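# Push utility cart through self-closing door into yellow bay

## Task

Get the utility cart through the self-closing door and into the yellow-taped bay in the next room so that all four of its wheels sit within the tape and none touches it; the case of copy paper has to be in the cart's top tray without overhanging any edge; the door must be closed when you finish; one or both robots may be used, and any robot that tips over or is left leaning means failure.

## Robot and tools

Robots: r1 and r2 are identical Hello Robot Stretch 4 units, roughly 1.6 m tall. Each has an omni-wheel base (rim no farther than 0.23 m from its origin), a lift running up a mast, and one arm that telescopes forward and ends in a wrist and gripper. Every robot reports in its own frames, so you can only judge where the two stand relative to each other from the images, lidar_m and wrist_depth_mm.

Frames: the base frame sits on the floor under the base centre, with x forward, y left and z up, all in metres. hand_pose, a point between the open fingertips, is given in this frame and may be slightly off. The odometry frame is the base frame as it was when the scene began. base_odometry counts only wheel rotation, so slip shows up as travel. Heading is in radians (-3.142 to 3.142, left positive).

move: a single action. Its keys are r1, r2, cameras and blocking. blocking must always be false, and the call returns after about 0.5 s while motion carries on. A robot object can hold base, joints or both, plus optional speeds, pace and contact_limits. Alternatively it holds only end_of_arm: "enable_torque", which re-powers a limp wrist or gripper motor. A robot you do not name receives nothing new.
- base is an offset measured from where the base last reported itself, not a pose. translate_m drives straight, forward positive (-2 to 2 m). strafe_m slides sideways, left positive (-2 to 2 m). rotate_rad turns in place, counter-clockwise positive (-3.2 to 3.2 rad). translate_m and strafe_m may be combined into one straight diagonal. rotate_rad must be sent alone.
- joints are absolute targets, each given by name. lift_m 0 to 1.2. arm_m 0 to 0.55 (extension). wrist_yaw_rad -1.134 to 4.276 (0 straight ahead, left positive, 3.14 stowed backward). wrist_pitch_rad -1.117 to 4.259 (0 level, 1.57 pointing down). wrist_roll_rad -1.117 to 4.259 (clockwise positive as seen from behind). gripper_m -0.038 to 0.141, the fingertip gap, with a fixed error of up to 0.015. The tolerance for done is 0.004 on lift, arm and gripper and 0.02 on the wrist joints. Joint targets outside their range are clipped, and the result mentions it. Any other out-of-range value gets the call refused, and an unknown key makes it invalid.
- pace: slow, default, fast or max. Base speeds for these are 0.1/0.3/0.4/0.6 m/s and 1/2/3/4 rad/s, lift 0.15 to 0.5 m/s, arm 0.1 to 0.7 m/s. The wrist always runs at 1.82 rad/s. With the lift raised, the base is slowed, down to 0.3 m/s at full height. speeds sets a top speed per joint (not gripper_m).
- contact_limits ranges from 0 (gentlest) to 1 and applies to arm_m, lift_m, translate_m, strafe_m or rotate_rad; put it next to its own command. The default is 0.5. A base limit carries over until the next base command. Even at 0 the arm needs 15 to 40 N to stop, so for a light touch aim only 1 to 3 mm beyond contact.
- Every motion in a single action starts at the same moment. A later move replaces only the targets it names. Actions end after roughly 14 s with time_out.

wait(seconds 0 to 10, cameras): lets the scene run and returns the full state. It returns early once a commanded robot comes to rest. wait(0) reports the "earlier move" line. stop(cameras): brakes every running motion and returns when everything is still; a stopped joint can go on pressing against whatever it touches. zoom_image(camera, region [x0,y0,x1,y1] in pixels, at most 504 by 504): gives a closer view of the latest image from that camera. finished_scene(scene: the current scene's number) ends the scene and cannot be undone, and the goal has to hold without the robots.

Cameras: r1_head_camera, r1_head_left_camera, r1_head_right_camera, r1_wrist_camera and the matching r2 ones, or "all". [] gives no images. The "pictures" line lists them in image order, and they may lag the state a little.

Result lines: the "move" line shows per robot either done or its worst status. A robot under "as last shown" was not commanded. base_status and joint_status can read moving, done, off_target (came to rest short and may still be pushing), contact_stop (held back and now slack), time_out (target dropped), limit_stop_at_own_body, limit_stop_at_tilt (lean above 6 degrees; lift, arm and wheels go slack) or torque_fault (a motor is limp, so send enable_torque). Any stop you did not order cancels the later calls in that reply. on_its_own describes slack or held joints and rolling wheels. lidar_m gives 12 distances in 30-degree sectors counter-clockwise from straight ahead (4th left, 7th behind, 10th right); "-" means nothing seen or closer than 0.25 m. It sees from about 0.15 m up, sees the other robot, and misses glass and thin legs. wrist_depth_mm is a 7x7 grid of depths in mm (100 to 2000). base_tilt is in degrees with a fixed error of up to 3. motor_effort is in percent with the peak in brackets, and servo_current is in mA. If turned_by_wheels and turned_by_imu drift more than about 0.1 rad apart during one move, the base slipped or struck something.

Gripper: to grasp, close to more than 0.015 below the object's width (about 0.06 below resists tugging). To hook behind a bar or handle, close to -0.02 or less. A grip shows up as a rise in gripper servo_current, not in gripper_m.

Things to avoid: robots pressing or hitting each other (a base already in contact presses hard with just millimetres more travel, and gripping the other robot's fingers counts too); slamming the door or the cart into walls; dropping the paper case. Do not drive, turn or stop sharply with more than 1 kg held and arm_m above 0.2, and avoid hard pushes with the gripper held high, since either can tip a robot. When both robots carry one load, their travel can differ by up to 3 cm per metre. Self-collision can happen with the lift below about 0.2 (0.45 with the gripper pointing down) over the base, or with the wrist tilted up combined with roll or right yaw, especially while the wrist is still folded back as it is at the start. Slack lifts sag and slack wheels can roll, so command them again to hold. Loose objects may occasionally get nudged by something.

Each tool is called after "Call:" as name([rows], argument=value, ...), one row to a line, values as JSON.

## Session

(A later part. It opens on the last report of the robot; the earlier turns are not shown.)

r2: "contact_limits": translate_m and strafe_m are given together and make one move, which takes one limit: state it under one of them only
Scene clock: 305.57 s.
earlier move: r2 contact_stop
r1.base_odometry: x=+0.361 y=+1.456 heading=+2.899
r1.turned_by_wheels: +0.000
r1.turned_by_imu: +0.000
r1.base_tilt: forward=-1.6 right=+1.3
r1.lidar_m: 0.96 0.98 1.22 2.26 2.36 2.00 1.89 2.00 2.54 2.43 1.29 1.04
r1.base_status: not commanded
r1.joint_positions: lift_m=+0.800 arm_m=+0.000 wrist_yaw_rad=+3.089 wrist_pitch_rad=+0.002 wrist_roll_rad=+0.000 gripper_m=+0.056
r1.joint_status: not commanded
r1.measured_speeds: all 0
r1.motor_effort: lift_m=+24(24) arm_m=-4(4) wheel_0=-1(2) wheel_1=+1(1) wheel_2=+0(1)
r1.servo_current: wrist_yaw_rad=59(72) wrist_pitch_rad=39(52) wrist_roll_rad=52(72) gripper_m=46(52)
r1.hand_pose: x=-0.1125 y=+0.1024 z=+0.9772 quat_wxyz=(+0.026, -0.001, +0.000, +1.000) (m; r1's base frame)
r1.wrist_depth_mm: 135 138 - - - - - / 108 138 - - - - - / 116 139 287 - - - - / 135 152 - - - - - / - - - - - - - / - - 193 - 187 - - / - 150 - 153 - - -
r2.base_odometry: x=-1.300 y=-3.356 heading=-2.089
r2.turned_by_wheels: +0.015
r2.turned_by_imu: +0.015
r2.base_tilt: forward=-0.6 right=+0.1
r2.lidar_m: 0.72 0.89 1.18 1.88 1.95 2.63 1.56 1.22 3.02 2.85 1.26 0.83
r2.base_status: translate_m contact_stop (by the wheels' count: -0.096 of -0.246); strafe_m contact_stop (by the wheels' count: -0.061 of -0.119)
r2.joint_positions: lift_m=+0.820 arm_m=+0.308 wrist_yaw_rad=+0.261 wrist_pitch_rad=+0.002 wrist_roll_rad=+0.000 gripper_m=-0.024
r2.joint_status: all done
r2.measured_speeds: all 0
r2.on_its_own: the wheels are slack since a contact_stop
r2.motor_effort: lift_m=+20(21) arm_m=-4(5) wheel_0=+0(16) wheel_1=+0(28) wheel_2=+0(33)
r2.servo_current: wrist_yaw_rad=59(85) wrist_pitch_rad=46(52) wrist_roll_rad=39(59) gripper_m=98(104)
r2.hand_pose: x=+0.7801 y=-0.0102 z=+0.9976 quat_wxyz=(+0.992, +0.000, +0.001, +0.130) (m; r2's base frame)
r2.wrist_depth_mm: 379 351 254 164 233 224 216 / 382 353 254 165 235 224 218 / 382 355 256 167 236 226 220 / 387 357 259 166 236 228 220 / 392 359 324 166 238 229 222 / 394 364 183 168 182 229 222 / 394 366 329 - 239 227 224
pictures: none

Call:
move(blocking=false, r2={"base":{"translate_m":-0.15,"strafe_m":-0.06},"contact_limits":{"translate_m":0.9}}, cameras=[])

Call:
wait(seconds=2, cameras=["r2_head_camera"])

Scene clock: 311.07 s.
move: r2 moving
r1.base_odometry: x=+0.361 y=+1.456 heading=+2.899
r1.turned_by_wheels: +0.000
r1.turned_by_imu: +0.000
r1.base_tilt: forward=-1.6 right=+1.3
r1.lidar_m: 0.97 0.94 1.23 2.27 2.35 2.02 1.89 2.00 2.51 2.42 1.26 1.05
r1.base_status: not commanded
r1.joint_positions: lift_m=+0.800 arm_m=+0.000 wrist_yaw_rad=+3.089 wrist_pitch_rad=+0.002 wrist_roll_rad=+0.000 gripper_m=+0.056
r1.joint_status: not commanded
r1.measured_speeds: all 0
r1.motor_effort: lift_m=+24(24) arm_m=-4(4) wheel_0=-1(2) wheel_1=+1(1) wheel_2=+0(0)
r1.servo_current: wrist_yaw_rad=59(59) wrist_pitch_rad=39(52) wrist_roll_rad=33(65) gripper_m=46(46)
r1.hand_pose: x=-0.1125 y=+0.1024 z=+0.9772 quat_wxyz=(+0.026, -0.001, +0.000, +1.000) (m; r1's base frame)
r1.wrist_depth_mm: 136 138 - - - - - / 109 138 - - - - - / 115 139 286 - - - - / 135 152 - - - - - / - - - - - - - / - - 193 - 187 - - / - 151 - 154 - - -
r2.base_odometry: x=-1.295 y=-3.323 heading=-2.088
r2.turned_by_wheels: +0.001
r2.turned_by_imu: -0.011
r2.base_tilt: forward=-0.6 right=+0.0
r2.lidar_m: 0.72 0.90 1.20 1.89 1.95 2.60 1.53 1.22 3.00 2.85 1.32 0.87
r2.base_status: translate_m moving; strafe_m moving
r2.joint_positions: lift_m=+0.820 arm_m=+0.308 wrist_yaw_rad=+0.266 wrist_pitch_rad=+0.002 wrist_roll_rad=+0.000 gripper_m=-0.024
r2.joint_status: not commanded
r2.measured_speeds: translate_m=-0.120 strafe_m=-0.049 rotate_rad=+0.005 lift_m=+0.000 arm_m=+0.000 wrist_yaw_rad=+0.023 wrist_pitch_rad=+0.000 wrist_roll_rad=+0.000
r2.motor_effort: lift_m=+20(20) arm_m=-4(4) wheel_0=-5(8) wheel_1=-11(16) wheel_2=+25(25)
r2.servo_current: wrist_yaw_rad=46(59) wrist_pitch_rad=39(46) wrist_roll_rad=46(59) gripper_m=91(91)
r2.contact_limits: translate_m 0.9
r2.hand_pose: x=+0.7802 y=-0.0086 z=+0.9976 quat_wxyz=(+0.991, +0.000, +0.001, +0.133) (m; r2's base frame)
r2.wrist_depth_mm: 418 384 253 163 234 224 217 / 418 389 254 166 235 226 220 / 418 389 256 166 236 228 220 / 427 392 256 167 237 229 222 / 430 397 258 167 239 229 224 / 430 399 186 168 181 230 224 / 433 404 262 - 240 229 226
pictures: none
No camera images: "cameras" was empty.

Scene clock: 312.40 s.
earlier move: r2 done
r1.base_odometry: x=+0.361 y=+1.456 heading=+2.899
r1.turned_by_wheels: +0.000
r1.turned_by_imu: +0.000
r1.base_tilt: forward=-1.6 right=+1.3
r1.lidar_m: 1.02 0.94 1.22 2.27 2.34 1.99 1.90 1.98 2.54 2.46 1.28 1.02
r1.base_status: not commanded
r1.joint_positions: lift_m=+0.800 arm_m=+0.000 wrist_yaw_rad=+3.089 wrist_pitch_rad=+0.002 wrist_roll_rad=+0.000 gripper_m=+0.056
r1.joint_status: not commanded
r1.measured_speeds: all 0
r1.motor_effort: lift_m=+24(24) arm_m=-4(4) wheel_0=-1(2) wheel_1=+1(1) wheel_2=+0(0)
r1.servo_current: wrist_yaw_rad=46(65) wrist_pitch_rad=46(52) wrist_roll_rad=59(65) gripper_m=33(46)
r1.hand_pose: x=-0.1125 y=+0.1024 z=+0.9772 quat_wxyz=(+0.026, -0.001, +0.000, +1.000) (m; r1's base frame)
r1.wrist_depth_mm: 136 138 - - - - - / 109 138 - - - - - / 116 139 286 - - - - / 134 153 - - - - - / - - - - - - - / - - 194 - 188 - - / - 150 - 154 - - -
r2.base_odometry: x=-1.278 y=-3.196 heading=-2.087
r2.turned_by_wheels: +0.001
r2.turned_by_imu: +0.003
r2.base_tilt: forward=-0.6 right=+0.1
r2.lidar_m: 0.74 1.03 1.38 1.94 2.00 2.65 1.38 1.10 2.97 2.80 1.50 0.89
r2.base_status: done
r2.joint_positions: lift_m=+0.820 arm_m=+0.308 wrist_yaw_rad=+0.272 wrist_pitch_rad=+0.002 wrist_roll_rad=+0.000 gripper_m=-0.024
r2.joint_status: not commanded
r2.measured_speeds: all 0
r2.motor_effort: lift_m=+20(20) arm_m=-4(5) wheel_0=+5(8) wheel_1=-1(16) wheel_2=+20(29)
r2.servo_current: wrist_yaw_rad=65(72) wrist_pitch_rad=39(46) wrist_roll_rad=52(59) gripper_m=91(98)
r2.contact_limits: translate_m 0.9
r2.hand_pose: x=+0.7802 y=-0.0067 z=+0.9976 quat_wxyz=(+0.991, +0.000, +0.001, +0.136) (m; r2's base frame)
r2.wrist_depth_mm: - - 245 164 238 236 233 / - - 247 165 240 237 235 / - - 248 166 243 239 236 / - - 248 167 243 240 237 / - - 251 167 244 241 239 / - - 184 170 181 242 239 / - - 253 - 247 243 240
wait: 1.33 of 2 s (r2 has come to rest)
pictures: r2_head_camera
Images, in order (width x height): r2_head_camera 420x560.

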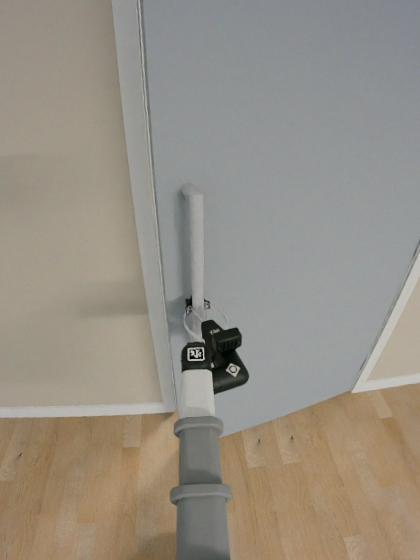

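Call:
move(blocking=false, r2={"base":{"translate_m":-0.2,"strafe_m":-0.187},"joints":{"wrist_yaw_rad":0.54},"speeds":{"wrist_yaw_rad":0.22},"contact_limits":{"translate_m":0.9}}, cameras=[])

Call:
wait(seconds=3, cameras=["r2_head_camera"])

Scene clock: 321.83 s.
move: r2 moving
r1: as last shown
r1.lidar_m: 1.02 0.94 1.23 2.27 2.35 2.00 1.91 2.00 2.54 2.43 1.27 1.07
r1.motor_effort: lift_m=+24(24) arm_m=-4(4) wheel_0=-1(1) wheel_1=+1(1) wheel_2=+0(0)
r1.servo_current: wrist_yaw_rad=26(72) wrist_pitch_rad=39(46) wrist_roll_rad=33(59) gripper_m=39(46)
r1.wrist_depth_mm: 136 138 - - - - - / 108 138 - - - - - / 116 139 286 - - - - / 135 153 - - - - - / - - - - - - - / - - 193 - 187 - - / - 150 - 154 - - -
r2.base_odometry: x=-1.286 y=-3.164 heading=-2.086
r2.turned_by_wheels: +0.002
r2.turned_by_imu: +0.002
r2.base_tilt: forward=-0.6 right=+0.1
r2.lidar_m: 0.72 1.07 1.41 1.95 2.02 2.68 1.32 1.03 2.92 2.77 1.55 0.91
r2.base_status: translate_m moving; strafe_m moving
r2.joint_positions: lift_m=+0.820 arm_m=+0.308 wrist_yaw_rad=+0.360 wrist_pitch_rad=+0.002 wrist_roll_rad=+0.000 gripper_m=-0.024
r2.joint_status: wrist_yaw_rad moving
r2.measured_speeds: translate_m=-0.093 strafe_m=-0.088 rotate_rad=+0.004 lift_m=+0.000 arm_m=+0.000 wrist_yaw_rad=+0.220 wrist_pitch_rad=+0.000 wrist_roll_rad=+0.000
r2.motor_effort: lift_m=+20(20) arm_m=-4(5) wheel_0=+7(10) wheel_1=-13(14) wheel_2=+26(27)
r2.servo_current: wrist_yaw_rad=39(72) wrist_pitch_rad=39(46) wrist_roll_rad=46(59) gripper_m=98(98)
r2.contact_limits: translate_m 0.9
r2.hand_pose: x=+0.7797 y=+0.0198 z=+0.9976 quat_wxyz=(+0.984, +0.000, +0.001, +0.179) (m; r2's base frame)
r2.wrist_depth_mm: - - 247 163 236 231 227 / - - 248 165 237 231 228 / - - 251 166 239 234 229 / - - 251 167 240 234 230 / - - 253 167 242 236 231 / - - 183 168 180 236 233 / - - - - 244 - 235
pictures: none
No camera images: "cameras" was empty.

Scene clock: 323.67 s.
earlier move: r2 done
r1.base_odometry: x=+0.361 y=+1.456 heading=+2.899
r1.turned_by_wheels: +0.000
r1.turned_by_imu: +0.000
r1.base_tilt: forward=-1.6 right=+1.3
r1.lidar_m: 1.04 0.96 1.25 2.26 2.37 2.01 1.91 1.99 2.53 2.46 1.31 1.04
r1.base_status: not commanded
r1.joint_positions: lift_m=+0.800 arm_m=+0.000 wrist_yaw_rad=+3.089 wrist_pitch_rad=+0.002 wrist_roll_rad=+0.000 gripper_m=+0.056
r1.joint_status: not commanded
r1.measured_speeds: all 0
r1.motor_effort: lift_m=+24(24) arm_m=-4(4) wheel_0=-1(2) wheel_1=+1(1) wheel_2=+0(1)
r1.servo_current: wrist_yaw_rad=46(72) wrist_pitch_rad=39(52) wrist_roll_rad=46(72) gripper_m=46(46)
r1.hand_pose: x=-0.1125 y=+0.1024 z=+0.9772 quat_wxyz=(+0.026, -0.001, +0.000, +1.000) (m; r1's base frame)
r1.wrist_depth_mm: 136 138 - - - - - / 108 138 - - - - - / 116 139 287 - - - - / 135 153 - - - - - / - - - - - - - / - - 193 - 188 - - / - 151 - 154 - - -
r2.base_odometry: x=-1.342 y=-2.931 heading=-2.084
r2.turned_by_wheels: +0.002
r2.turned_by_imu: +0.006
r2.base_tilt: forward=-0.6 right=+0.0
r2.lidar_m: 0.72 1.24 1.68 2.12 2.21 2.91 0.90 0.83 2.78 2.63 1.79 1.04
r2.base_status: done
r2.joint_positions: lift_m=+0.820 arm_m=+0.308 wrist_yaw_rad=+0.552 wrist_pitch_rad=+0.002 wrist_roll_rad=+0.000 gripper_m=-0.024
r2.joint_status: all done
r2.measured_speeds: all 0
r2.motor_effort: lift_m=+20(20) arm_m=-5(5) wheel_0=+20(23) wheel_1=+4(14) wheel_2=+21(27)
r2.servo_current: wrist_yaw_rad=65(78) wrist_pitch_rad=39(46) wrist_roll_rad=59(59) gripper_m=91(98)
r2.contact_limits: translate_m 0.9
r2.hand_pose: x=+0.7703 y=+0.0768 z=+0.9976 quat_wxyz=(+0.962, +0.000, +0.001, +0.273) (m; r2's base frame)
r2.wrist_depth_mm: - - 248 166 236 230 226 / - - 247 166 236 231 228 / - - 251 167 239 233 229 / - - 250 167 241 234 229 / - - 253 168 240 236 231 / - - 186 168 181 237 233 / - - 256 - - 236 234
wait: 1.83 of 3 s (r2 has come to rest)
pictures: r2_head_camera
Images, in order (width x height): r2_head_camera 420x560.

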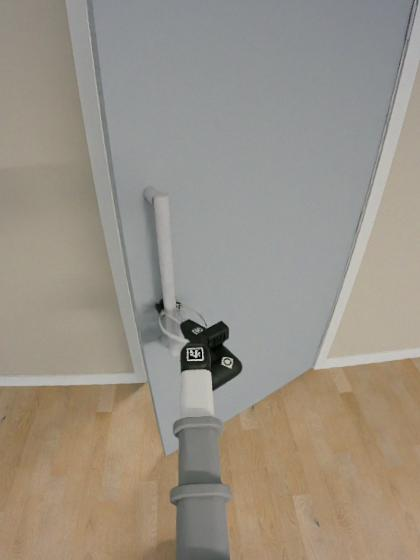

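Call:
move(blocking=false, r2={"base":{"translate_m":-0.144,"strafe_m":-0.232},"joints":{"wrist_yaw_rad":0.81},"speeds":{"wrist_yaw_rad":0.22},"contact_limits":{"translate_m":0.9}}, cameras=[])

Call:
wait(seconds=3, cameras=[])

Call:
wait(seconds=0.6, cameras=[])

Call:
move(blocking=false, r2={"base":{"translate_m":-0.078,"strafe_m":-0.262},"joints":{"wrist_yaw_rad":1.08},"speeds":{"wrist_yaw_rad":0.22},"contact_limits":{"translate_m":0.9}}, cameras=[])

Call:
wait(seconds=3, cameras=["r2_head_camera","r2_wrist_camera"])

Scene clock: 341.63 s.
move: r2 moving
r1: as last shown
r1.lidar_m: 1.06 0.96 1.22 2.25 2.33 2.01 1.90 2.01 2.54 2.43 1.27 1.05
r1.motor_effort: lift_m=+24(24) arm_m=-4(4) wheel_0=-1(2) wheel_1=+1(1) wheel_2=+0(0)
r1.servo_current: wrist_yaw_rad=59(65) wrist_pitch_rad=39(46) wrist_roll_rad=46(72) gripper_m=39(46)
r1.wrist_depth_mm: 136 138 - - - - - / 109 138 - - - - - / 116 139 286 - - - - / 135 153 - - - - - / - - - - - - - / - - 193 - 187 - - / - 151 - 153 - - -
r2.base_odometry: x=-1.357 y=-2.903 heading=-2.081
r2.turned_by_wheels: +0.002
r2.turned_by_imu: +0.006
r2.base_tilt: forward=-0.6 right=+0.1
r2.lidar_m: 0.70 1.26 1.71 2.14 2.22 2.96 0.81 0.82 2.75 2.61 1.82 1.04
r2.base_status: translate_m moving; strafe_m moving
r2.joint_positions: lift_m=+0.820 arm_m=+0.308 wrist_yaw_rad=+0.638 wrist_pitch_rad=+0.002 wrist_roll_rad=+0.000 gripper_m=-0.024
r2.joint_status: wrist_yaw_rad moving
r2.measured_speeds: translate_m=-0.065 strafe_m=-0.104 rotate_rad=+0.000 lift_m=+0.000 arm_m=+0.000 wrist_yaw_rad=+0.214 wrist_pitch_rad=+0.000 wrist_roll_rad=+0.000
r2.motor_effort: lift_m=+20(20) arm_m=-4(5) wheel_0=+14(23) wheel_1=-10(11) wheel_2=+25(26)
r2.servo_current: wrist_yaw_rad=7(117) wrist_pitch_rad=39(46) wrist_roll_rad=46(52) gripper_m=91(91)
r2.contact_limits: translate_m 0.9
r2.hand_pose: x=+0.7627 y=+0.1016 z=+0.9976 quat_wxyz=(+0.949, +0.000, +0.001, +0.314) (m; r2's base frame)
r2.wrist_depth_mm: - - 250 163 234 226 219 / 1808 - 251 163 235 226 220 / 1808 - 252 165 236 229 222 / - - 253 167 237 229 224 / 1808 - 255 168 240 230 225 / 1863 - 184 168 181 231 225 / - 137 - - 240 230 227
pictures: none
No camera images: "cameras" was empty.

Scene clock: 343.50 s.
earlier move: r2 done
r1.base_odometry: x=+0.361 y=+1.456 heading=+2.899
r1.turned_by_wheels: +0.000
r1.turned_by_imu: +0.000
r1.base_tilt: forward=-1.6 right=+1.3
r1.lidar_m: 1.08 0.96 1.20 2.26 2.33 1.99 1.90 2.02 2.54 2.45 1.25 1.05
r1.base_status: not commanded
r1.joint_positions: lift_m=+0.800 arm_m=+0.000 wrist_yaw_rad=+3.089 wrist_pitch_rad=+0.002 wrist_roll_rad=+0.000 gripper_m=+0.056
r1.joint_status: not commanded
r1.measured_speeds: all 0
r1.motor_effort: lift_m=+24(24) arm_m=-4(4) wheel_0=-1(2) wheel_1=+0(1) wheel_2=+0(1)
r1.servo_current: wrist_yaw_rad=52(72) wrist_pitch_rad=39(52) wrist_roll_rad=33(72) gripper_m=33(46)
r1.hand_pose: x=-0.1125 y=+0.1024 z=+0.9772 quat_wxyz=(+0.026, -0.001, +0.000, +1.000) (m; r1's base frame)
r1.wrist_depth_mm: 136 138 - - - - - / 108 138 - - - - - / 116 139 286 - - - - / 135 152 - - - - - / - - - - - - - / - - 194 - 188 - - / - 151 - 153 - - -
r2.base_odometry: x=-1.474 y=-2.692 heading=-2.079
r2.turned_by_wheels: +0.002
r2.turned_by_imu: +0.017
r2.base_tilt: forward=-0.7 right=+0.0
r2.lidar_m: 0.69 0.73 1.93 2.35 2.43 3.29 0.66 0.73 2.52 2.40 1.99 1.25
r2.base_status: done
r2.joint_positions: lift_m=+0.820 arm_m=+0.308 wrist_yaw_rad=+0.828 wrist_pitch_rad=+0.002 wrist_roll_rad=+0.000 gripper_m=-0.024
r2.joint_status: all done
r2.measured_speeds: translate_m=+0.000 strafe_m=+0.000 rotate_rad=-0.001 lift_m=+0.000 arm_m=+0.000 wrist_yaw_rad=+0.000 wrist_pitch_rad=+0.000 wrist_roll_rad=+0.000
r2.on_its_own: wrist_yaw_rad is at rest, and its servo_current (111 mA) is outside its rest range (0 to 104 mA)
r2.motor_effort: lift_m=+20(20) arm_m=-5(5) wheel_0=+27(29) wheel_1=+8(12) wheel_2=+20(26)
r2.servo_current: wrist_yaw_rad=111(117) wrist_pitch_rad=33(46) wrist_roll_rad=46(59) gripper_m=85(98)
r2.contact_limits: translate_m 0.9
r2.hand_pose: x=+0.7384 y=+0.1533 z=+0.9976 quat_wxyz=(+0.915, +0.000, +0.001, +0.402) (m; r2's base frame)
r2.wrist_depth_mm: - - 250 164 231 223 216 / - - 252 164 231 223 217 / - - 253 170 234 224 220 / - - 255 170 235 227 220 / - - 257 170 236 227 222 / - - 185 167 234 229 221 / - - 260 - 236 227 224
wait: 1.87 of 3 s (r2 has come to rest)
pictures: none
No camera images: "cameras" was empty.

Scene clock: 344.10 s.
r1.base_odometry: x=+0.361 y=+1.456 heading=+2.899
r1.turned_by_wheels: +0.000
r1.turned_by_imu: +0.000
r1.base_tilt: forward=-1.6 right=+1.3
r1.lidar_m: 1.10 0.94 1.22 2.27 2.34 2.00 1.90 2.01 2.53 2.44 1.27 1.03
r1.base_status: not commanded
r1.joint_positions: lift_m=+0.800 arm_m=+0.000 wrist_yaw_rad=+3.089 wrist_pitch_rad=+0.002 wrist_roll_rad=+0.000 gripper_m=+0.056
r1.joint_status: not commanded
r1.measured_speeds: all 0
r1.motor_effort: lift_m=+24(24) arm_m=-4(4) wheel_0=-1(2) wheel_1=+1(1) wheel_2=+0(1)
r1.servo_current: wrist_yaw_rad=59(72) wrist_pitch_rad=46(52) wrist_roll_rad=39(72) gripper_m=46(46)
r1.hand_pose: x=-0.1125 y=+0.1024 z=+0.9772 quat_wxyz=(+0.026, -0.001, +0.000, +1.000) (m; r1's base frame)
r1.wrist_depth_mm: 136 138 - - - - - / 108 138 - - - - - / 115 139 286 - - - - / 135 152 - - - - - / - - - - - - - / - - 193 - 188 - - / - 151 - 153 - - -
r2.base_odometry: x=-1.474 y=-2.692 heading=-2.080
r2.turned_by_wheels: -0.001
r2.turned_by_imu: +0.012
r2.base_tilt: forward=-0.6 right=+0.0
r2.lidar_m: 0.70 0.73 1.90 2.34 2.44 3.30 0.66 0.75 2.51 2.39 1.95 1.22
r2.base_status: done
r2.joint_positions: lift_m=+0.820 arm_m=+0.308 wrist_yaw_rad=+0.828 wrist_pitch_rad=+0.002 wrist_roll_rad=+0.000 gripper_m=-0.024
r2.joint_status: all done
r2.measured_speeds: translate_m=+0.003 strafe_m=-0.004 rotate_rad=-0.003 lift_m=+0.000 arm_m=+0.000 wrist_yaw_rad=+0.000 wrist_pitch_rad=+0.000 wrist_roll_rad=+0.000
r2.motor_effort: lift_m=+20(20) arm_m=-6(5) wheel_0=+21(29) wheel_1=+9(12) wheel_2=+16(26)
r2.servo_current: wrist_yaw_rad=98(117) wrist_pitch_rad=39(46) wrist_roll_rad=59(59) gripper_m=91(98)
r2.contact_limits: translate_m 0.9
r2.hand_pose: x=+0.7384 y=+0.1533 z=+0.9976 quat_wxyz=(+0.915, +0.000, +0.001, +0.402) (m; r2's base frame)
r2.wrist_depth_mm: - - 250 163 230 221 214 / - - 252 164 233 222 215 / - - 254 168 233 224 217 / - - 255 169 234 226 219 / - - 258 170 236 226 220 / - - 182 169 233 226 220 / - - 262 - 236 226 222
wait: 0.60 s; no rest
pictures: none
No camera images: "cameras" was empty.

Scene clock: 344.60 s.
move: r2 moving
r1: as last shown
r1.lidar_m: 1.09 0.93 1.24 2.26 2.34 2.01 1.90 2.00 2.53 2.45 1.26 1.05
r1.motor_effort: lift_m=+24(24) arm_m=-4(4) wheel_0=-2(2) wheel_1=+1(1) wheel_2=+0(0)
r1.servo_current: wrist_yaw_rad=59(59) wrist_pitch_rad=39(46) wrist_roll_rad=46(65) gripper_m=46(46)
r1.wrist_depth_mm: 135 138 - - - - - / 108 138 - - - - - / 116 139 286 - - - - / 135 153 - - - - - / - - - - - - - / - - 194 - 187 - - / - 151 - 153 - - -
r2.base_odometry: x=-1.497 y=-2.669 heading=-2.078
r2.turned_by_wheels: +0.003
r2.turned_by_imu: +0.023
r2.base_tilt: forward=-0.6 right=+0.0
r2.lidar_m: 0.66 0.72 2.00 2.37 2.49 3.46 0.65 0.78 2.46 2.36 1.90 1.22
r2.base_status: translate_m moving; strafe_m moving
r2.joint_positions: lift_m=+0.820 arm_m=+0.308 wrist_yaw_rad=+0.908 wrist_pitch_rad=+0.002 wrist_roll_rad=+0.000 gripper_m=-0.024
r2.joint_status: wrist_yaw_rad moving
r2.measured_speeds: translate_m=-0.030 strafe_m=-0.131 rotate_rad=+0.008 lift_m=+0.000 arm_m=+0.000 wrist_yaw_rad=+0.237 wrist_pitch_rad=+0.000 wrist_roll_rad=+0.000
r2.motor_effort: lift_m=+20(20) arm_m=-6(7) wheel_0=+19(27) wheel_1=-9(11) wheel_2=+24(27)
r2.servo_current: wrist_yaw_rad=39(85) wrist_pitch_rad=39(46) wrist_roll_rad=39(59) gripper_m=91(98)
r2.contact_limits: translate_m 0.9
r2.hand_pose: x=+0.7254 y=+0.1735 z=+0.9976 quat_wxyz=(+0.899, +0.000, +0.001, +0.439) (m; r2's base frame)
r2.wrist_depth_mm: - - 259 163 228 216 208 / - - 259 166 230 217 - / - - 260 165 231 219 210 / - - - 168 233 220 211 / - - - 167 236 220 213 / - - 187 167 182 222 214 / - - 1808 - 234 220 214
pictures: none
No camera images: "cameras" was empty.

Scene clock: 346.53 s.
earlier move: r2 off_target
r1.base_odometry: x=+0.361 y=+1.456 heading=+2.899
r1.turned_by_wheels: +0.000
r1.turned_by_imu: +0.000
r1.base_tilt: forward=-1.5 right=+1.3
r1.lidar_m: 1.14 0.97 1.23 2.26 2.34 1.99 1.89 2.02 2.52 2.43 1.27 1.05
r1.base_status: not commanded
r1.joint_positions: lift_m=+0.800 arm_m=+0.000 wrist_yaw_rad=+3.089 wrist_pitch_rad=+0.002 wrist_roll_rad=+0.000 gripper_m=+0.056
r1.joint_status: not commanded
r1.measured_speeds: all 0
r1.motor_effort: lift_m=+24(24) arm_m=-4(4) wheel_0=-1(2) wheel_1=+1(1) wheel_2=+0(1)
r1.servo_current: wrist_yaw_rad=52(65) wrist_pitch_rad=52(52) wrist_roll_rad=52(65) gripper_m=39(52)
r1.hand_pose: x=-0.1125 y=+0.1024 z=+0.9772 quat_wxyz=(+0.026, -0.001, +0.000, +1.000) (m; r1's base frame)
r1.wrist_depth_mm: 136 138 - - - - - / 109 138 - - - - - / 115 139 287 - - - - / 135 153 - - - - - / - - - - - - - / - - 194 - 187 - - / - 151 - 153 - - -
r2.base_odometry: x=-1.665 y=-2.497 heading=-2.076
r2.turned_by_wheels: +0.001
r2.turned_by_imu: +0.073
r2.base_tilt: forward=-0.7 right=+0.0
r2.lidar_m: 0.76 0.66 2.23 2.59 2.77 0.63 0.64 2.83 2.21 2.15 1.85 1.39
r2.base_status: done
r2.joint_positions: lift_m=+0.820 arm_m=+0.308 wrist_yaw_rad=+1.105 wrist_pitch_rad=+0.002 wrist_roll_rad=+0.000 gripper_m=-0.024
r2.joint_status: wrist_yaw_rad off_target (ended at +1.105, target +1.080)
r2.measured_speeds: all 0
r2.on_its_own: wrist_yaw_rad is at rest, and its servo_current (137 mA) is outside its rest range (0 to 104 mA)
r2.motor_effort: lift_m=+20(20) arm_m=-4(7) wheel_0=+24(35) wheel_1=+9(13) wheel_2=+16(27)
r2.servo_current: wrist_yaw_rad=137(176) wrist_pitch_rad=33(46) wrist_roll_rad=59(59) gripper_m=91(98)
r2.contact_limits: translate_m 0.9
r2.hand_pose: x=+0.6865 y=+0.2185 z=+0.9976 quat_wxyz=(+0.851, +0.000, +0.001, +0.525) (m; r2's base frame)
r2.wrist_depth_mm: - - - 163 222 204 193 / - - - 164 224 206 194 / - - - 169 224 208 195 / - - - 169 227 208 197 / - - - 168 228 208 198 / - - 185 169 220 211 199 / - - - - 228 207 199
wait: 1.93 of 3 s (r2 has come to rest)
pictures: r2_head_camera, r2_wrist_camera
Images, in order (width x height): r2_head_camera 420x560, r2_wrist_camera 616x392.

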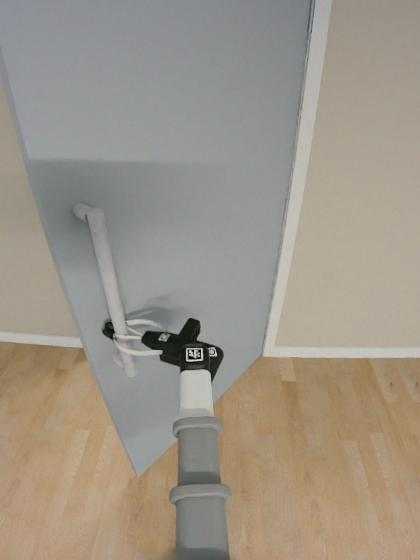

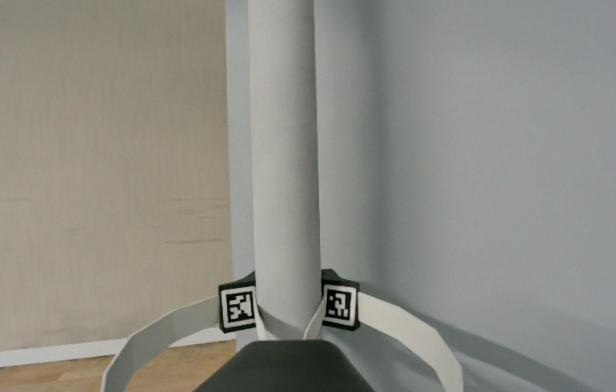

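Call:
move(blocking=false, r2={"base":{"translate_m":-0.03,"strafe_m":-0.272},"contact_limits":{"translate_m":0.9},"joints":{"wrist_yaw_rad":1.38},"speeds":{"wrist_yaw_rad":0.2},"pace":"slow"}, cameras=[])

Call:
wait(seconds=3, cameras=["r1_head_camera", "r2_head_camera"])

Scene clock: 376.27 s.
move: r2 moving
r1: as last shown
r1.turned_by_imu: -0.001
r1.base_tilt: forward=-1.5 right=+1.2
r1.lidar_m: 1.15 0.95 1.23 2.26 2.34 1.99 1.90 2.01 2.51 2.44 1.28 1.04
r1.motor_effort: lift_m=+24(24) arm_m=-4(4) wheel_0=-1(2) wheel_1=+1(1) wheel_2=+0(0)
r1.servo_current: wrist_yaw_rad=46(52) wrist_pitch_rad=39(46) wrist_roll_rad=46(59) gripper_m=39(46)
r1.wrist_depth_mm: 136 138 - - - - - / 108 138 - - - - - / 116 139 287 - - - - / 135 153 - - - - - / - - - - - - - / - - 194 - 187 - - / - 151 - 153 - - -
r2.base_odometry: x=-1.677 y=-2.489 heading=-2.073
r2.turned_by_wheels: +0.003
r2.turned_by_imu: +0.006
r2.base_tilt: forward=-0.7 right=+0.0
r2.lidar_m: 0.77 0.66 2.24 2.61 2.78 0.64 0.66 2.81 2.20 2.13 1.83 1.36
r2.base_status: translate_m moving; strafe_m moving
r2.joint_positions: lift_m=+0.820 arm_m=+0.308 wrist_yaw_rad=+1.170 wrist_pitch_rad=+0.002 wrist_roll_rad=+0.000 gripper_m=-0.024
r2.joint_status: wrist_yaw_rad moving
r2.measured_speeds: translate_m=-0.006 strafe_m=-0.054 rotate_rad=-0.002 lift_m=+0.000 arm_m=+0.000 wrist_yaw_rad=+0.187 wrist_pitch_rad=+0.000 wrist_roll_rad=+0.000
r2.motor_effort: lift_m=+20(20) arm_m=-4(5) wheel_0=+23(31) wheel_1=-3(9) wheel_2=+19(21)
r2.servo_current: wrist_yaw_rad=52(182) wrist_pitch_rad=39(46) wrist_roll_rad=52(52) gripper_m=85(98)
r2.contact_limits: translate_m 0.9
r2.hand_pose: x=+0.6719 y=+0.2315 z=+0.9976 quat_wxyz=(+0.834, +0.000, +0.001, +0.552) (m; r2's base frame)
r2.wrist_depth_mm: - - - 163 223 203 189 / - - - 165 224 204 191 / - - - 165 225 206 193 / - - - 169 227 206 194 / - - - 167 228 208 195 / - - 187 167 183 208 196 / - - - - 227 204 196
pictures: none
No camera images: "cameras" was empty.

Scene clock: 379.27 s.
earlier move: r2 moving
r1.base_odometry: x=+0.361 y=+1.456 heading=+2.899
r1.turned_by_wheels: +0.000
r1.turned_by_imu: +0.000
r1.base_tilt: forward=-1.6 right=+1.3
r1.lidar_m: 1.20 0.94 1.22 2.26 2.34 2.00 1.91 2.01 2.55 2.43 1.26 1.04
r1.base_status: not commanded
r1.joint_positions: lift_m=+0.800 arm_m=+0.000 wrist_yaw_rad=+3.089 wrist_pitch_rad=+0.002 wrist_roll_rad=+0.000 gripper_m=+0.056
r1.joint_status: not commanded
r1.measured_speeds: all 0
r1.motor_effort: lift_m=+24(24) arm_m=-4(4) wheel_0=-2(2) wheel_1=+1(1) wheel_2=+0(0)
r1.servo_current: wrist_yaw_rad=52(65) wrist_pitch_rad=39(52) wrist_roll_rad=59(65) gripper_m=46(52)
r1.hand_pose: x=-0.1125 y=+0.1024 z=+0.9772 quat_wxyz=(+0.026, -0.001, +0.000, +1.000) (m; r1's base frame)
r1.wrist_depth_mm: 136 138 - - - - - / 108 138 - - - - - / 115 139 286 - - - - / 135 152 - - - - - / - - - - - - - / - - 193 - 188 - - / - 151 - 154 - - -
r2.base_odometry: x=-1.888 y=-2.341 heading=-2.072
r2.turned_by_wheels: +0.002
r2.turned_by_imu: +0.086
r2.base_tilt: forward=-0.7 right=+0.0
r2.lidar_m: 0.80 0.60 2.51 2.84 0.76 0.71 - 2.31 1.89 1.89 1.71 1.39
r2.base_status: translate_m moving; strafe_m moving
r2.joint_positions: lift_m=+0.820 arm_m=+0.308 wrist_yaw_rad=+1.402 wrist_pitch_rad=+0.002 wrist_roll_rad=+0.000 gripper_m=-0.024
r2.joint_status: wrist_yaw_rad off_target (ended at +1.402, target +1.380)
r2.measured_speeds: translate_m=-0.002 strafe_m=-0.018 rotate_rad=+0.002 lift_m=+0.000 arm_m=+0.000 wrist_yaw_rad=+0.000 wrist_pitch_rad=+0.000 wrist_roll_rad=+0.000
r2.motor_effort: lift_m=+20(20) arm_m=-2(5) wheel_0=+34(37) wheel_1=+8(10) wheel_2=+19(21)
r2.servo_current: wrist_yaw_rad=124(182) wrist_pitch_rad=39(46) wrist_roll_rad=52(65) gripper_m=91(98)
r2.contact_limits: translate_m 0.9
r2.hand_pose: x=+0.6135 y=+0.2696 z=+0.9976 quat_wxyz=(+0.764, +0.000, +0.001, +0.645) (m; r2's base frame)
r2.wrist_depth_mm: - - - 172 213 189 173 / - - - 165 214 189 174 / - - - 171 216 190 176 / - - - 171 218 194 - / - - - 167 220 193 178 / - - 186 167 208 193 178 / - - - - 217 188 179
wait: 3.00 s; no rest
pictures: r1_head_camera, r2_head_camera
Images, in order (width x height): r1_head_camera 420x560, r2_head_camera 420x560.

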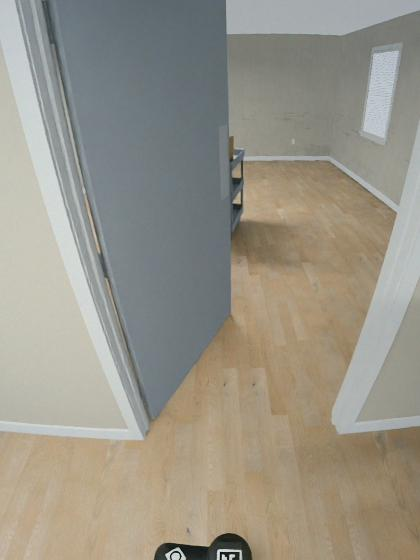

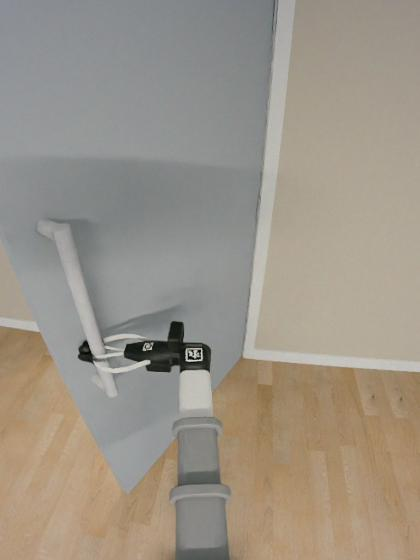

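Call:
move(blocking=false, r2={"base":{"translate_m":0.01,"strafe_m":-0.27},"contact_limits":{"translate_m":0.9},"joints":{"wrist_yaw_rad":1.65},"speeds":{"wrist_yaw_rad":0.12},"pace":"slow"}, cameras=[])

Call:
wait(seconds=3.2, cameras=["r1_head_camera", "r2_head_camera"])

Scene clock: 388.13 s.
earlier move: r2 done
move: r2 moving
r1: as last shown
r1.lidar_m: 1.19 0.95 1.22 2.26 2.32 2.00 1.90 2.00 2.51 2.44 1.25 1.05
r1.motor_effort: lift_m=+24(24) arm_m=-4(4) wheel_0=-1(2) wheel_1=+0(1) wheel_2=+0(0)
r1.servo_current: wrist_yaw_rad=46(72) wrist_pitch_rad=52(52) wrist_roll_rad=52(72) gripper_m=39(46)
r1.wrist_depth_mm: 136 138 - - - - - / 108 138 - - - - - / 115 139 286 - - - - / 134 152 - - - - - / - - - - - - - / - - 194 - 188 - - / - 151 - 153 - - -
r2.base_odometry: x=-1.902 y=-2.334 heading=-2.068
r2.turned_by_wheels: +0.003
r2.turned_by_imu: +0.019
r2.base_tilt: forward=-0.7 right=+0.0
r2.lidar_m: 0.76 0.62 2.52 2.87 0.80 0.74 - 2.27 1.88 1.88 1.69 1.40
r2.base_status: translate_m moving; strafe_m moving
r2.joint_positions: lift_m=+0.820 arm_m=+0.308 wrist_yaw_rad=+1.444 wrist_pitch_rad=+0.002 wrist_roll_rad=+0.000 gripper_m=-0.024
r2.joint_status: wrist_yaw_rad moving
r2.measured_speeds: translate_m=+0.004 strafe_m=-0.056 rotate_rad=+0.002 lift_m=+0.000 arm_m=+0.000 wrist_yaw_rad=+0.117 wrist_pitch_rad=+0.000 wrist_roll_rad=+0.000
r2.motor_effort: lift_m=+20(20) arm_m=-4(4) wheel_0=+31(35) wheel_1=+2(7) wheel_2=+9(17)
r2.servo_current: wrist_yaw_rad=52(143) wrist_pitch_rad=39(46) wrist_roll_rad=52(65) gripper_m=85(91)
r2.contact_limits: translate_m 0.9
r2.hand_pose: x=+0.6022 y=+0.2750 z=+0.9976 quat_wxyz=(+0.751, +0.000, +0.001, +0.661) (m; r2's base frame)
r2.wrist_depth_mm: - - - 166 213 186 171 / - - - 167 215 188 172 / - - - 167 217 190 174 / - - - 167 219 194 - / - - - 168 220 191 175 / - - 188 169 179 192 176 / - - - - 223 186 176
pictures: none
No camera images: "cameras" was empty.

Scene clock: 391.33 s.
earlier move: r2 moving
r1.base_odometry: x=+0.361 y=+1.456 heading=+2.899
r1.turned_by_wheels: +0.000
r1.turned_by_imu: +0.000
r1.base_tilt: forward=-1.6 right=+1.2
r1.lidar_m: 1.24 0.97 1.21 2.26 2.37 2.02 1.88 1.99 2.54 2.45 1.28 1.04
r1.base_status: not commanded
r1.joint_positions: lift_m=+0.800 arm_m=+0.000 wrist_yaw_rad=+3.089 wrist_pitch_rad=+0.002 wrist_roll_rad=+0.000 gripper_m=+0.056
r1.joint_status: not commanded
r1.measured_speeds: all 0
r1.motor_effort: lift_m=+24(24) arm_m=-4(4) wheel_0=-1(2) wheel_1=+0(1) wheel_2=+0(0)
r1.servo_current: wrist_yaw_rad=46(72) wrist_pitch_rad=39(52) wrist_roll_rad=46(72) gripper_m=39(46)
r1.hand_pose: x=-0.1125 y=+0.1024 z=+0.9772 quat_wxyz=(+0.026, -0.001, +0.000, +1.000) (m; r1's base frame)
r1.wrist_depth_mm: 136 138 - - - - - / 108 138 - - - - - / 116 139 287 - - - - / 135 153 - - - - - / - - - - - - - / - - 193 - 187 - - / - 150 - 154 - - -
r2.base_odometry: x=-2.130 y=-2.220 heading=-2.068
r2.turned_by_wheels: +0.000
r2.turned_by_imu: +0.181
r2.base_tilt: forward=-0.7 right=+0.0
r2.lidar_m: 0.73 0.58 3.08 3.14 0.91 0.90 2.81 1.83 1.66 1.69 1.42 1.30
r2.base_status: translate_m moving; strafe_m moving
r2.joint_positions: lift_m=+0.820 arm_m=+0.308 wrist_yaw_rad=+1.664 wrist_pitch_rad=+0.002 wrist_roll_rad=+0.000 gripper_m=-0.024
r2.joint_status: all done
r2.measured_speeds: all 0
r2.motor_effort: lift_m=+20(20) arm_m=-3(4) wheel_0=+29(36) wheel_1=+6(8) wheel_2=+12(17)
r2.servo_current: wrist_yaw_rad=78(143) wrist_pitch_rad=46(52) wrist_roll_rad=39(65) gripper_m=91(98)
r2.contact_limits: translate_m 0.9
r2.hand_pose: x=+0.5392 y=+0.2953 z=+0.9976 quat_wxyz=(+0.674, -0.001, +0.001, +0.739) (m; r2's base frame)
r2.wrist_depth_mm: - - - 166 208 169 - / - - - 166 209 171 153 / - - - 167 217 177 - / - - - 167 213 173 - / - - - 167 214 174 156 / - - 187 169 182 179 - / - - - - 210 162 -
wait: 3.20 s; no rest
pictures: r1_head_camera, r2_head_camera
Images, in order (width x height): r1_head_camera 420x560, r2_head_camera 420x560.

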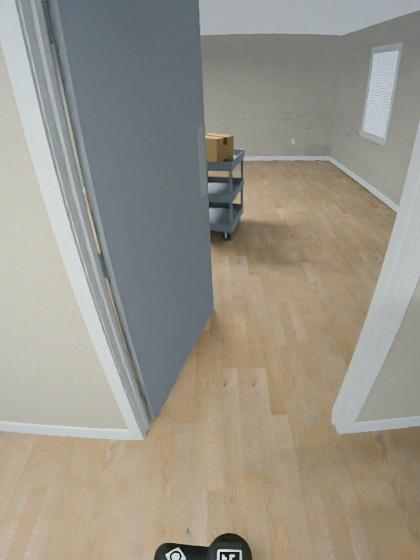

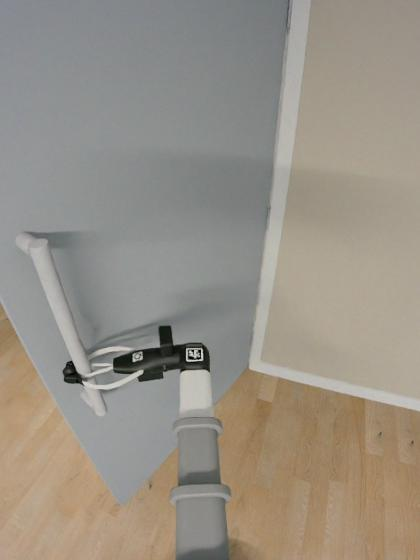

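Call:
move(blocking=false, r2={"base":{"rotate_rad":-0.3},"contact_limits":{"rotate_rad":0.9},"joints":{"arm_m":0.21},"speeds":{"arm_m":0.1},"pace":"slow"}, cameras=[])

Call:
wait(seconds=2, cameras=["r1_head_camera", "r2_head_camera"])

Scene clock: 403.10 s.
earlier move: r2 done
move: r2 moving
r1: as last shown
r1.base_tilt: forward=-1.6 right=+1.3
r1.lidar_m: 1.25 0.96 1.22 2.26 2.34 2.01 1.90 2.01 2.54 2.45 1.28 1.06
r1.motor_effort: lift_m=+24(24) arm_m=-4(4) wheel_0=-1(1) wheel_1=+1(1) wheel_2=+0(0)
r1.servo_current: wrist_yaw_rad=26(65) wrist_pitch_rad=39(46) wrist_roll_rad=39(59) gripper_m=39(46)
r1.wrist_depth_mm: 136 138 - - - - - / 108 138 - - - - - / 115 139 286 - - - - / 135 153 - - - - - / - - - - - - - / - - 194 - 187 - - / - 150 - 153 - - -
r2.base_odometry: x=-2.130 y=-2.220 heading=-2.191
r2.turned_by_wheels: -0.123
r2.turned_by_imu: -0.057
r2.base_tilt: forward=-0.7 right=-0.1
r2.lidar_m: 0.72 0.53 3.00 3.10 0.92 0.87 3.08 1.90 1.66 1.69 1.44 1.28
r2.base_status: rotate_rad moving
r2.joint_positions: lift_m=+0.820 arm_m=+0.270 wrist_yaw_rad=+1.665 wrist_pitch_rad=+0.002 wrist_roll_rad=+0.000 gripper_m=-0.024
r2.joint_status: arm_m moving
r2.measured_speeds: translate_m=-0.023 strafe_m=-0.003 rotate_rad=-0.556 lift_m=+0.000 arm_m=-0.101 wrist_yaw_rad=+0.011 wrist_pitch_rad=+0.000 wrist_roll_rad=+0.000
r2.motor_effort: lift_m=+20(20) arm_m=-5(8) wheel_0=+29(37) wheel_1=+17(19) wheel_2=+22(26)
r2.servo_current: wrist_yaw_rad=78(85) wrist_pitch_rad=46(46) wrist_roll_rad=39(46) gripper_m=85(91)
r2.contact_limits: rotate_rad 0.9
r2.hand_pose: x=+0.5011 y=+0.2953 z=+0.9976 quat_wxyz=(+0.673, -0.001, +0.001, +0.740) (m; r2's base frame)
r2.wrist_depth_mm: - - - 165 208 176 - / - - - 165 208 174 158 / - - - 169 216 176 - / - - - 169 213 176 - / - - - 169 214 177 - / - - 185 169 197 178 - / - - - - 210 170 -
pictures: none
No camera images: "cameras" was empty.

Scene clock: 404.13 s.
earlier move: r2 done
r1.base_odometry: x=+0.361 y=+1.456 heading=+2.899
r1.turned_by_wheels: +0.000
r1.turned_by_imu: +0.000
r1.base_tilt: forward=-1.6 right=+1.3
r1.lidar_m: 1.30 0.96 1.23 2.26 2.35 2.02 1.90 1.99 2.53 2.44 1.27 1.02
r1.base_status: not commanded
r1.joint_positions: lift_m=+0.800 arm_m=+0.000 wrist_yaw_rad=+3.089 wrist_pitch_rad=+0.002 wrist_roll_rad=+0.000 gripper_m=+0.056
r1.joint_status: not commanded
r1.measured_speeds: all 0
r1.motor_effort: lift_m=+24(24) arm_m=-4(4) wheel_0=-1(2) wheel_1=+1(1) wheel_2=+0(0)
r1.servo_current: wrist_yaw_rad=59(65) wrist_pitch_rad=39(52) wrist_roll_rad=52(59) gripper_m=39(46)
r1.hand_pose: x=-0.1125 y=+0.1024 z=+0.9772 quat_wxyz=(+0.026, -0.001, +0.000, +1.000) (m; r1's base frame)
r1.wrist_depth_mm: 136 138 - - - - - / 108 138 - - - - - / 116 138 286 - - - - / 134 153 - - - - - / - - - - - - - / - - 193 - 187 - - / - 150 - 153 - - -
r2.base_odometry: x=-2.130 y=-2.220 heading=-2.366
r2.turned_by_wheels: -0.175
r2.turned_by_imu: -0.082
r2.base_tilt: forward=-0.7 right=+0.0
r2.lidar_m: 0.72 0.51 2.54 3.05 0.93 0.90 3.65 2.02 1.70 1.69 1.51 1.31
r2.base_status: done
r2.joint_positions: lift_m=+0.820 arm_m=+0.210 wrist_yaw_rad=+1.655 wrist_pitch_rad=+0.002 wrist_roll_rad=+0.000 gripper_m=-0.024
r2.joint_status: all done
r2.measured_speeds: all 0
r2.motor_effort: lift_m=+20(20) arm_m=-7(9) wheel_0=+10(37) wheel_1=+7(20) wheel_2=+8(26)
r2.servo_current: wrist_yaw_rad=46(98) wrist_pitch_rad=46(46) wrist_roll_rad=46(59) gripper_m=98(98)
r2.contact_limits: rotate_rad 0.9
r2.hand_pose: x=+0.4441 y=+0.2947 z=+0.9976 quat_wxyz=(+0.677, -0.001, +0.001, +0.736) (m; r2's base frame)
r2.wrist_depth_mm: - - - 163 216 189 171 / - - - 164 217 189 172 / - - - 166 219 191 174 / - - - 167 220 195 - / - - - 167 224 193 176 / - - 186 167 179 190 176 / - - - - 220 187 177
wait: 1.03 of 2 s (r2 has come to rest)
pictures: r1_head_camera, r2_head_camera
Images, in order (width x height): r1_head_camera 420x560, r2_head_camera 420x560.

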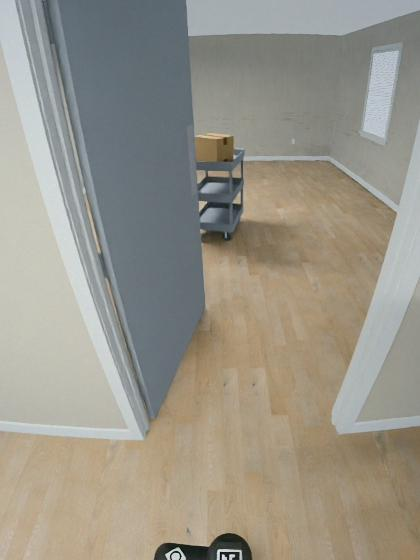

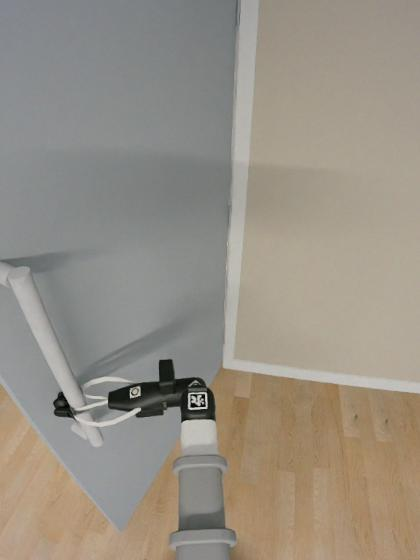

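Call:
move(blocking=false, r2={"base":{"translate_m":-0.07,"strafe_m":-0.25},"contact_limits":{"translate_m":0.9},"joints":{"wrist_yaw_rad":1.75},"speeds":{"wrist_yaw_rad":0.05},"pace":"slow"}, cameras=[])

Call:
wait(seconds=3, cameras=["r1_head_camera", "r2_head_camera"])

Scene clock: 415.87 s.
move: r2 moving
r1: as last shown
r1.turned_by_imu: -0.001
r1.lidar_m: 1.28 0.96 1.24 2.25 2.37 2.02 1.89 2.00 2.53 2.42 1.28 1.05
r1.servo_current: wrist_yaw_rad=52(59) wrist_pitch_rad=39(39) wrist_roll_rad=46(72) gripper_m=39(46)
r1.wrist_depth_mm: 136 138 - - - - - / 108 138 - - - - - / 115 139 286 - - - - / 135 153 - - - - - / - - - - - - - / - - 193 - 187 - - / - 151 - 153 - - -
r2.base_odometry: x=-2.136 y=-2.209 heading=-2.364
r2.turned_by_wheels: +0.002
r2.turned_by_imu: +0.003
r2.base_tilt: forward=-0.7 right=+0.0
r2.lidar_m: 0.73 0.49 2.55 3.06 0.93 0.89 3.60 2.01 1.69 1.67 1.51 1.29
r2.base_status: translate_m moving; strafe_m moving
r2.joint_positions: lift_m=+0.820 arm_m=+0.210 wrist_yaw_rad=+1.669 wrist_pitch_rad=+0.002 wrist_roll_rad=+0.000 gripper_m=-0.024
r2.joint_status: wrist_yaw_rad moving
r2.measured_speeds: translate_m=-0.014 strafe_m=-0.049 rotate_rad=+0.002 lift_m=+0.000 arm_m=+0.000 wrist_yaw_rad=+0.050 wrist_pitch_rad=+0.000 wrist_roll_rad=+0.000
r2.motor_effort: lift_m=+20(20) arm_m=-7(8) wheel_0=+13(20) wheel_1=-7(7) wheel_2=+13(14)
r2.servo_current: wrist_yaw_rad=39(91) wrist_pitch_rad=39(46) wrist_roll_rad=46(59) gripper_m=91(91)
r2.contact_limits: translate_m 0.9
r2.hand_pose: x=+0.4399 y=+0.2956 z=+0.9976 quat_wxyz=(+0.672, -0.001, +0.001, +0.741) (m; r2's base frame)
r2.wrist_depth_mm: - - - 163 216 189 172 / - - - 165 220 189 174 / - - - 165 220 192 174 / - - - 166 222 196 - / - - - 167 223 193 177 / - - 186 167 180 191 177 / - - - - 221 187 178
pictures: none
No camera images: "cameras" was empty.

Scene clock: 418.87 s.
earlier move: r2 moving
r1.base_odometry: x=+0.361 y=+1.456 heading=+2.899
r1.turned_by_wheels: +0.000
r1.turned_by_imu: +0.000
r1.base_tilt: forward=-1.6 right=+1.3
r1.lidar_m: 1.58 0.95 1.23 2.27 2.36 2.00 1.91 2.00 2.53 2.43 1.28 1.03
r1.base_status: not commanded
r1.joint_positions: lift_m=+0.800 arm_m=+0.000 wrist_yaw_rad=+3.089 wrist_pitch_rad=+0.002 wrist_roll_rad=+0.000 gripper_m=+0.056
r1.joint_status: not commanded
r1.measured_speeds: all 0
r1.motor_effort: lift_m=+24(24) arm_m=-4(4) wheel_0=-1(2) wheel_1=+1(1) wheel_2=+0(1)
r1.servo_current: wrist_yaw_rad=59(72) wrist_pitch_rad=33(46) wrist_roll_rad=59(72) gripper_m=39(46)
r1.hand_pose: x=-0.1125 y=+0.1024 z=+0.9772 quat_wxyz=(+0.026, -0.001, +0.000, +1.000) (m; r1's base frame)
r1.wrist_depth_mm: 136 138 - - - - - / 108 138 - - - - - / 116 138 285 - - - - / 134 152 - - - - - / - - - - - - - / - - 193 - 188 - - / - 150 - 154 - - -
r2.base_odometry: x=-2.256 y=-1.993 heading=-2.365
r2.turned_by_wheels: -0.001
r2.turned_by_imu: +0.001
r2.base_tilt: forward=-0.7 right=+0.1
r2.lidar_m: 0.87 0.47 2.59 3.32 0.99 1.17 3.05 1.68 1.43 1.43 1.52 1.30
r2.base_status: translate_m moving; strafe_m moving
r2.joint_positions: lift_m=+0.820 arm_m=+0.210 wrist_yaw_rad=+1.734 wrist_pitch_rad=+0.002 wrist_roll_rad=+0.000 gripper_m=-0.024
r2.joint_status: all done
r2.measured_speeds: translate_m=-0.002 strafe_m=-0.008 rotate_rad=+0.000 lift_m=+0.000 arm_m=+0.000 wrist_yaw_rad=+0.000 wrist_pitch_rad=+0.000 wrist_roll_rad=+0.000
r2.motor_effort: lift_m=+20(20) arm_m=-8(8) wheel_0=+5(21) wheel_1=-9(9) wheel_2=+9(15)
r2.servo_current: wrist_yaw_rad=98(98) wrist_pitch_rad=33(46) wrist_roll_rad=39(65) gripper_m=91(98)
r2.contact_limits: translate_m 0.9
r2.hand_pose: x=+0.4205 y=+0.2988 z=+0.9976 quat_wxyz=(+0.647, -0.001, +0.000, +0.762) (m; r2's base frame)
r2.wrist_depth_mm: - - - 163 224 205 191 / - - - 163 228 205 193 / - - - 164 227 206 193 / 1281 - - 165 225 208 195 / 1118 - - 166 229 208 196 / - - - 165 179 207 196 / - - - - 228 203 197
wait: 3.00 s; no rest
pictures: r1_head_camera, r2_head_camera
Images, in order (width x height): r1_head_camera 420x560, r2_head_camera 420x560.

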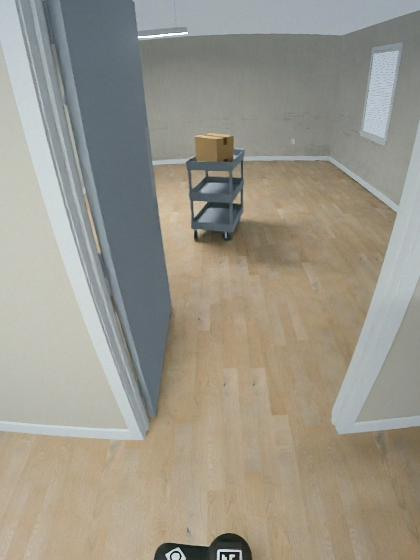

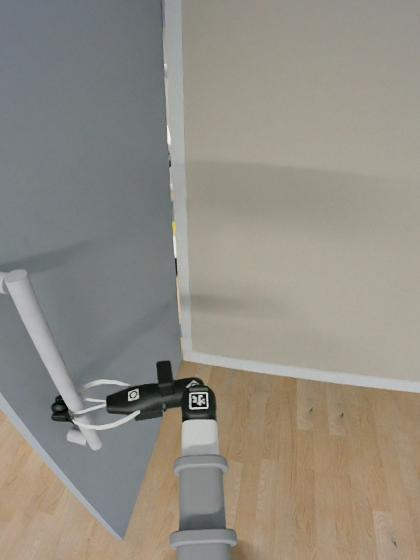

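Call:
zoom_image(camera="r1_head_camera", region=[160, 110, 280, 250])

Scaled by 3.600 from the camera's 420x560 image, which has a finer 600x800 frame.

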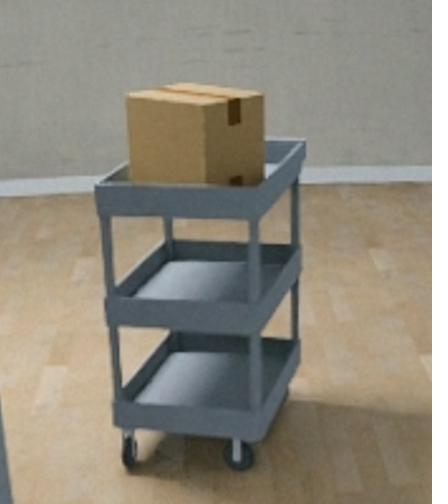

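Call:
move(blocking=false, r1={"base":{"strafe_m":-0.13},"joints":{"wrist_yaw_rad":0.0,"gripper_m":0.13}}, cameras=[])

Call:
wait(seconds=2, cameras=["r1_head_camera"])

Scene clock: 449.07 s.
earlier move: r2 done
move: r1 moving
r1.base_odometry: x=+0.369 y=+1.491 heading=+2.899
r1.turned_by_wheels: +0.000
r1.turned_by_imu: -0.001
r1.base_tilt: forward=-1.6 right=+1.3
r1.lidar_m: 1.74 0.97 1.23 2.30 2.37 2.02 1.90 1.99 2.54 2.43 1.29 1.03
r1.base_status: strafe_m moving
r1.joint_positions: lift_m=+0.800 arm_m=+0.000 wrist_yaw_rad=+2.503 wrist_pitch_rad=+0.002 wrist_roll_rad=+0.000 gripper_m=+0.075
r1.joint_status: wrist_yaw_rad moving; gripper_m moving
r1.measured_speeds: translate_m=+0.000 strafe_m=-0.140 rotate_rad=+0.001 lift_m=+0.000 arm_m=+0.000 wrist_yaw_rad=-1.822 wrist_pitch_rad=+0.000 wrist_roll_rad=+0.000
r1.motor_effort: lift_m=+24(24) arm_m=-4(4) wheel_0=+9(9) wheel_1=-9(10) wheel_2=+0(1)
r1.servo_current: wrist_yaw_rad=111(111) wrist_pitch_rad=46(46) wrist_roll_rad=26(65) gripper_m=65(65)
r1.hand_pose: x=-0.0084 y=+0.2421 z=+0.9772 quat_wxyz=(+0.314, -0.001, +0.000, +0.949) (m; r1's base frame)
r1.wrist_depth_mm: - - - - - - - / - - - - - - - / - - - - - - - / - - - - - - - / - - - - - - - / - - 198 - 190 - - / - 160 - 151 - - -
r2.base_odometry: x=-2.256 y=-1.993 heading=-2.365
r2.turned_by_wheels: +0.000
r2.turned_by_imu: +0.002
r2.base_tilt: forward=-0.6 right=+0.1
r2.lidar_m: 0.86 0.47 2.61 3.31 1.01 1.17 3.04 1.69 1.43 1.42 1.54 1.31
r2.base_status: done
r2.joint_positions: lift_m=+0.820 arm_m=+0.210 wrist_yaw_rad=+1.734 wrist_pitch_rad=+0.002 wrist_roll_rad=+0.000 gripper_m=-0.024
r2.joint_status: not commanded
r2.measured_speeds: all 0
r2.motor_effort: lift_m=+20(20) arm_m=-8(8) wheel_0=+5(6) wheel_1=-7(8) wheel_2=+11(11)
r2.servo_current: wrist_yaw_rad=98(104) wrist_pitch_rad=39(46) wrist_roll_rad=52(52) gripper_m=98(98)
r2.contact_limits: translate_m 0.9
r2.hand_pose: x=+0.4205 y=+0.2988 z=+0.9976 quat_wxyz=(+0.647, -0.001, +0.000, +0.762) (m; r2's base frame)
r2.wrist_depth_mm: - - - 163 224 204 192 / - - - 164 228 206 193 / - - - 164 228 206 194 / 1255 - - 165 224 208 195 / 1098 - - 167 229 209 196 / - - - 165 179 207 197 / - - - - 229 203 198
pictures: none
No camera images: "cameras" was empty.

Scene clock: 450.90 s.
earlier move: r1 done
r1.base_odometry: x=+0.392 y=+1.582 heading=+2.899
r1.turned_by_wheels: +0.000
r1.turned_by_imu: -0.001
r1.base_tilt: forward=-1.6 right=+1.2
r1.lidar_m: 3.03 1.01 1.24 2.38 2.47 1.99 1.90 2.00 2.40 2.31 1.28 0.99
r1.base_status: done
r1.joint_positions: lift_m=+0.800 arm_m=+0.000 wrist_yaw_rad=+0.003 wrist_pitch_rad=+0.002 wrist_roll_rad=+0.000 gripper_m=+0.130
r1.joint_status: all done
r1.measured_speeds: all 0
r1.motor_effort: lift_m=+24(24) arm_m=-4(4) wheel_0=+2(11) wheel_1=+0(11) wheel_2=+0(1)
r1.servo_current: wrist_yaw_rad=72(111) wrist_pitch_rad=52(52) wrist_roll_rad=52(72) gripper_m=39(98)
r1.hand_pose: x=+0.4596 y=-0.0866 z=+0.9772 quat_wxyz=(+1.000, +0.000, +0.001, +0.001) (m; r1's base frame)
r1.wrist_depth_mm: - - - - - 707 - / - - - - - 723 - / - - - - - - - / - - - - - - - / - - - - - 732 - / - 193 - - - 198 - / - 1708 - 146 - 732 -
r2.base_odometry: x=-2.256 y=-1.993 heading=-2.365
r2.turned_by_wheels: +0.000
r2.turned_by_imu: +0.000
r2.base_tilt: forward=-0.7 right=+0.1
r2.lidar_m: 0.86 0.48 2.59 3.31 1.00 1.16 3.06 1.72 1.44 1.43 1.55 1.30
r2.base_status: done
r2.joint_positions: lift_m=+0.820 arm_m=+0.210 wrist_yaw_rad=+1.734 wrist_pitch_rad=+0.002 wrist_roll_rad=+0.000 gripper_m=-0.024
r2.joint_status: not commanded
r2.measured_speeds: all 0
r2.motor_effort: lift_m=+20(20) arm_m=-7(8) wheel_0=+6(6) wheel_1=-7(8) wheel_2=+11(11)
r2.servo_current: wrist_yaw_rad=91(104) wrist_pitch_rad=39(46) wrist_roll_rad=59(59) gripper_m=91(98)
r2.contact_limits: translate_m 0.9
r2.hand_pose: x=+0.4205 y=+0.2988 z=+0.9976 quat_wxyz=(+0.647, -0.001, +0.000, +0.762) (m; r2's base frame)
r2.wrist_depth_mm: - - - 163 224 204 191 / - - - 163 228 206 193 / - - - 164 228 208 193 / 1255 - - 165 226 208 195 / 1118 - - 167 229 208 196 / - - - 165 179 207 196 / - - - - 229 204 198
wait: 1.83 of 2 s (r1 has come to rest)
pictures: r1_head_camera
Images, in order (width x height): r1_head_camera 420x560.

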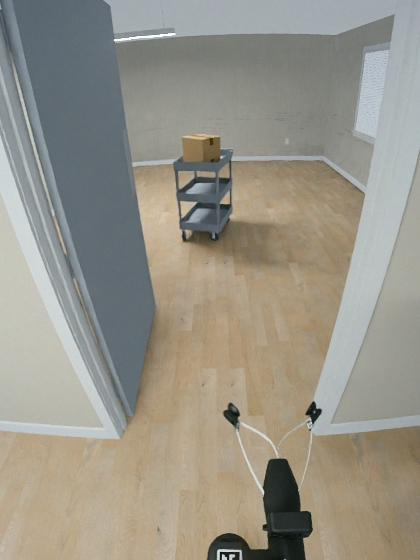

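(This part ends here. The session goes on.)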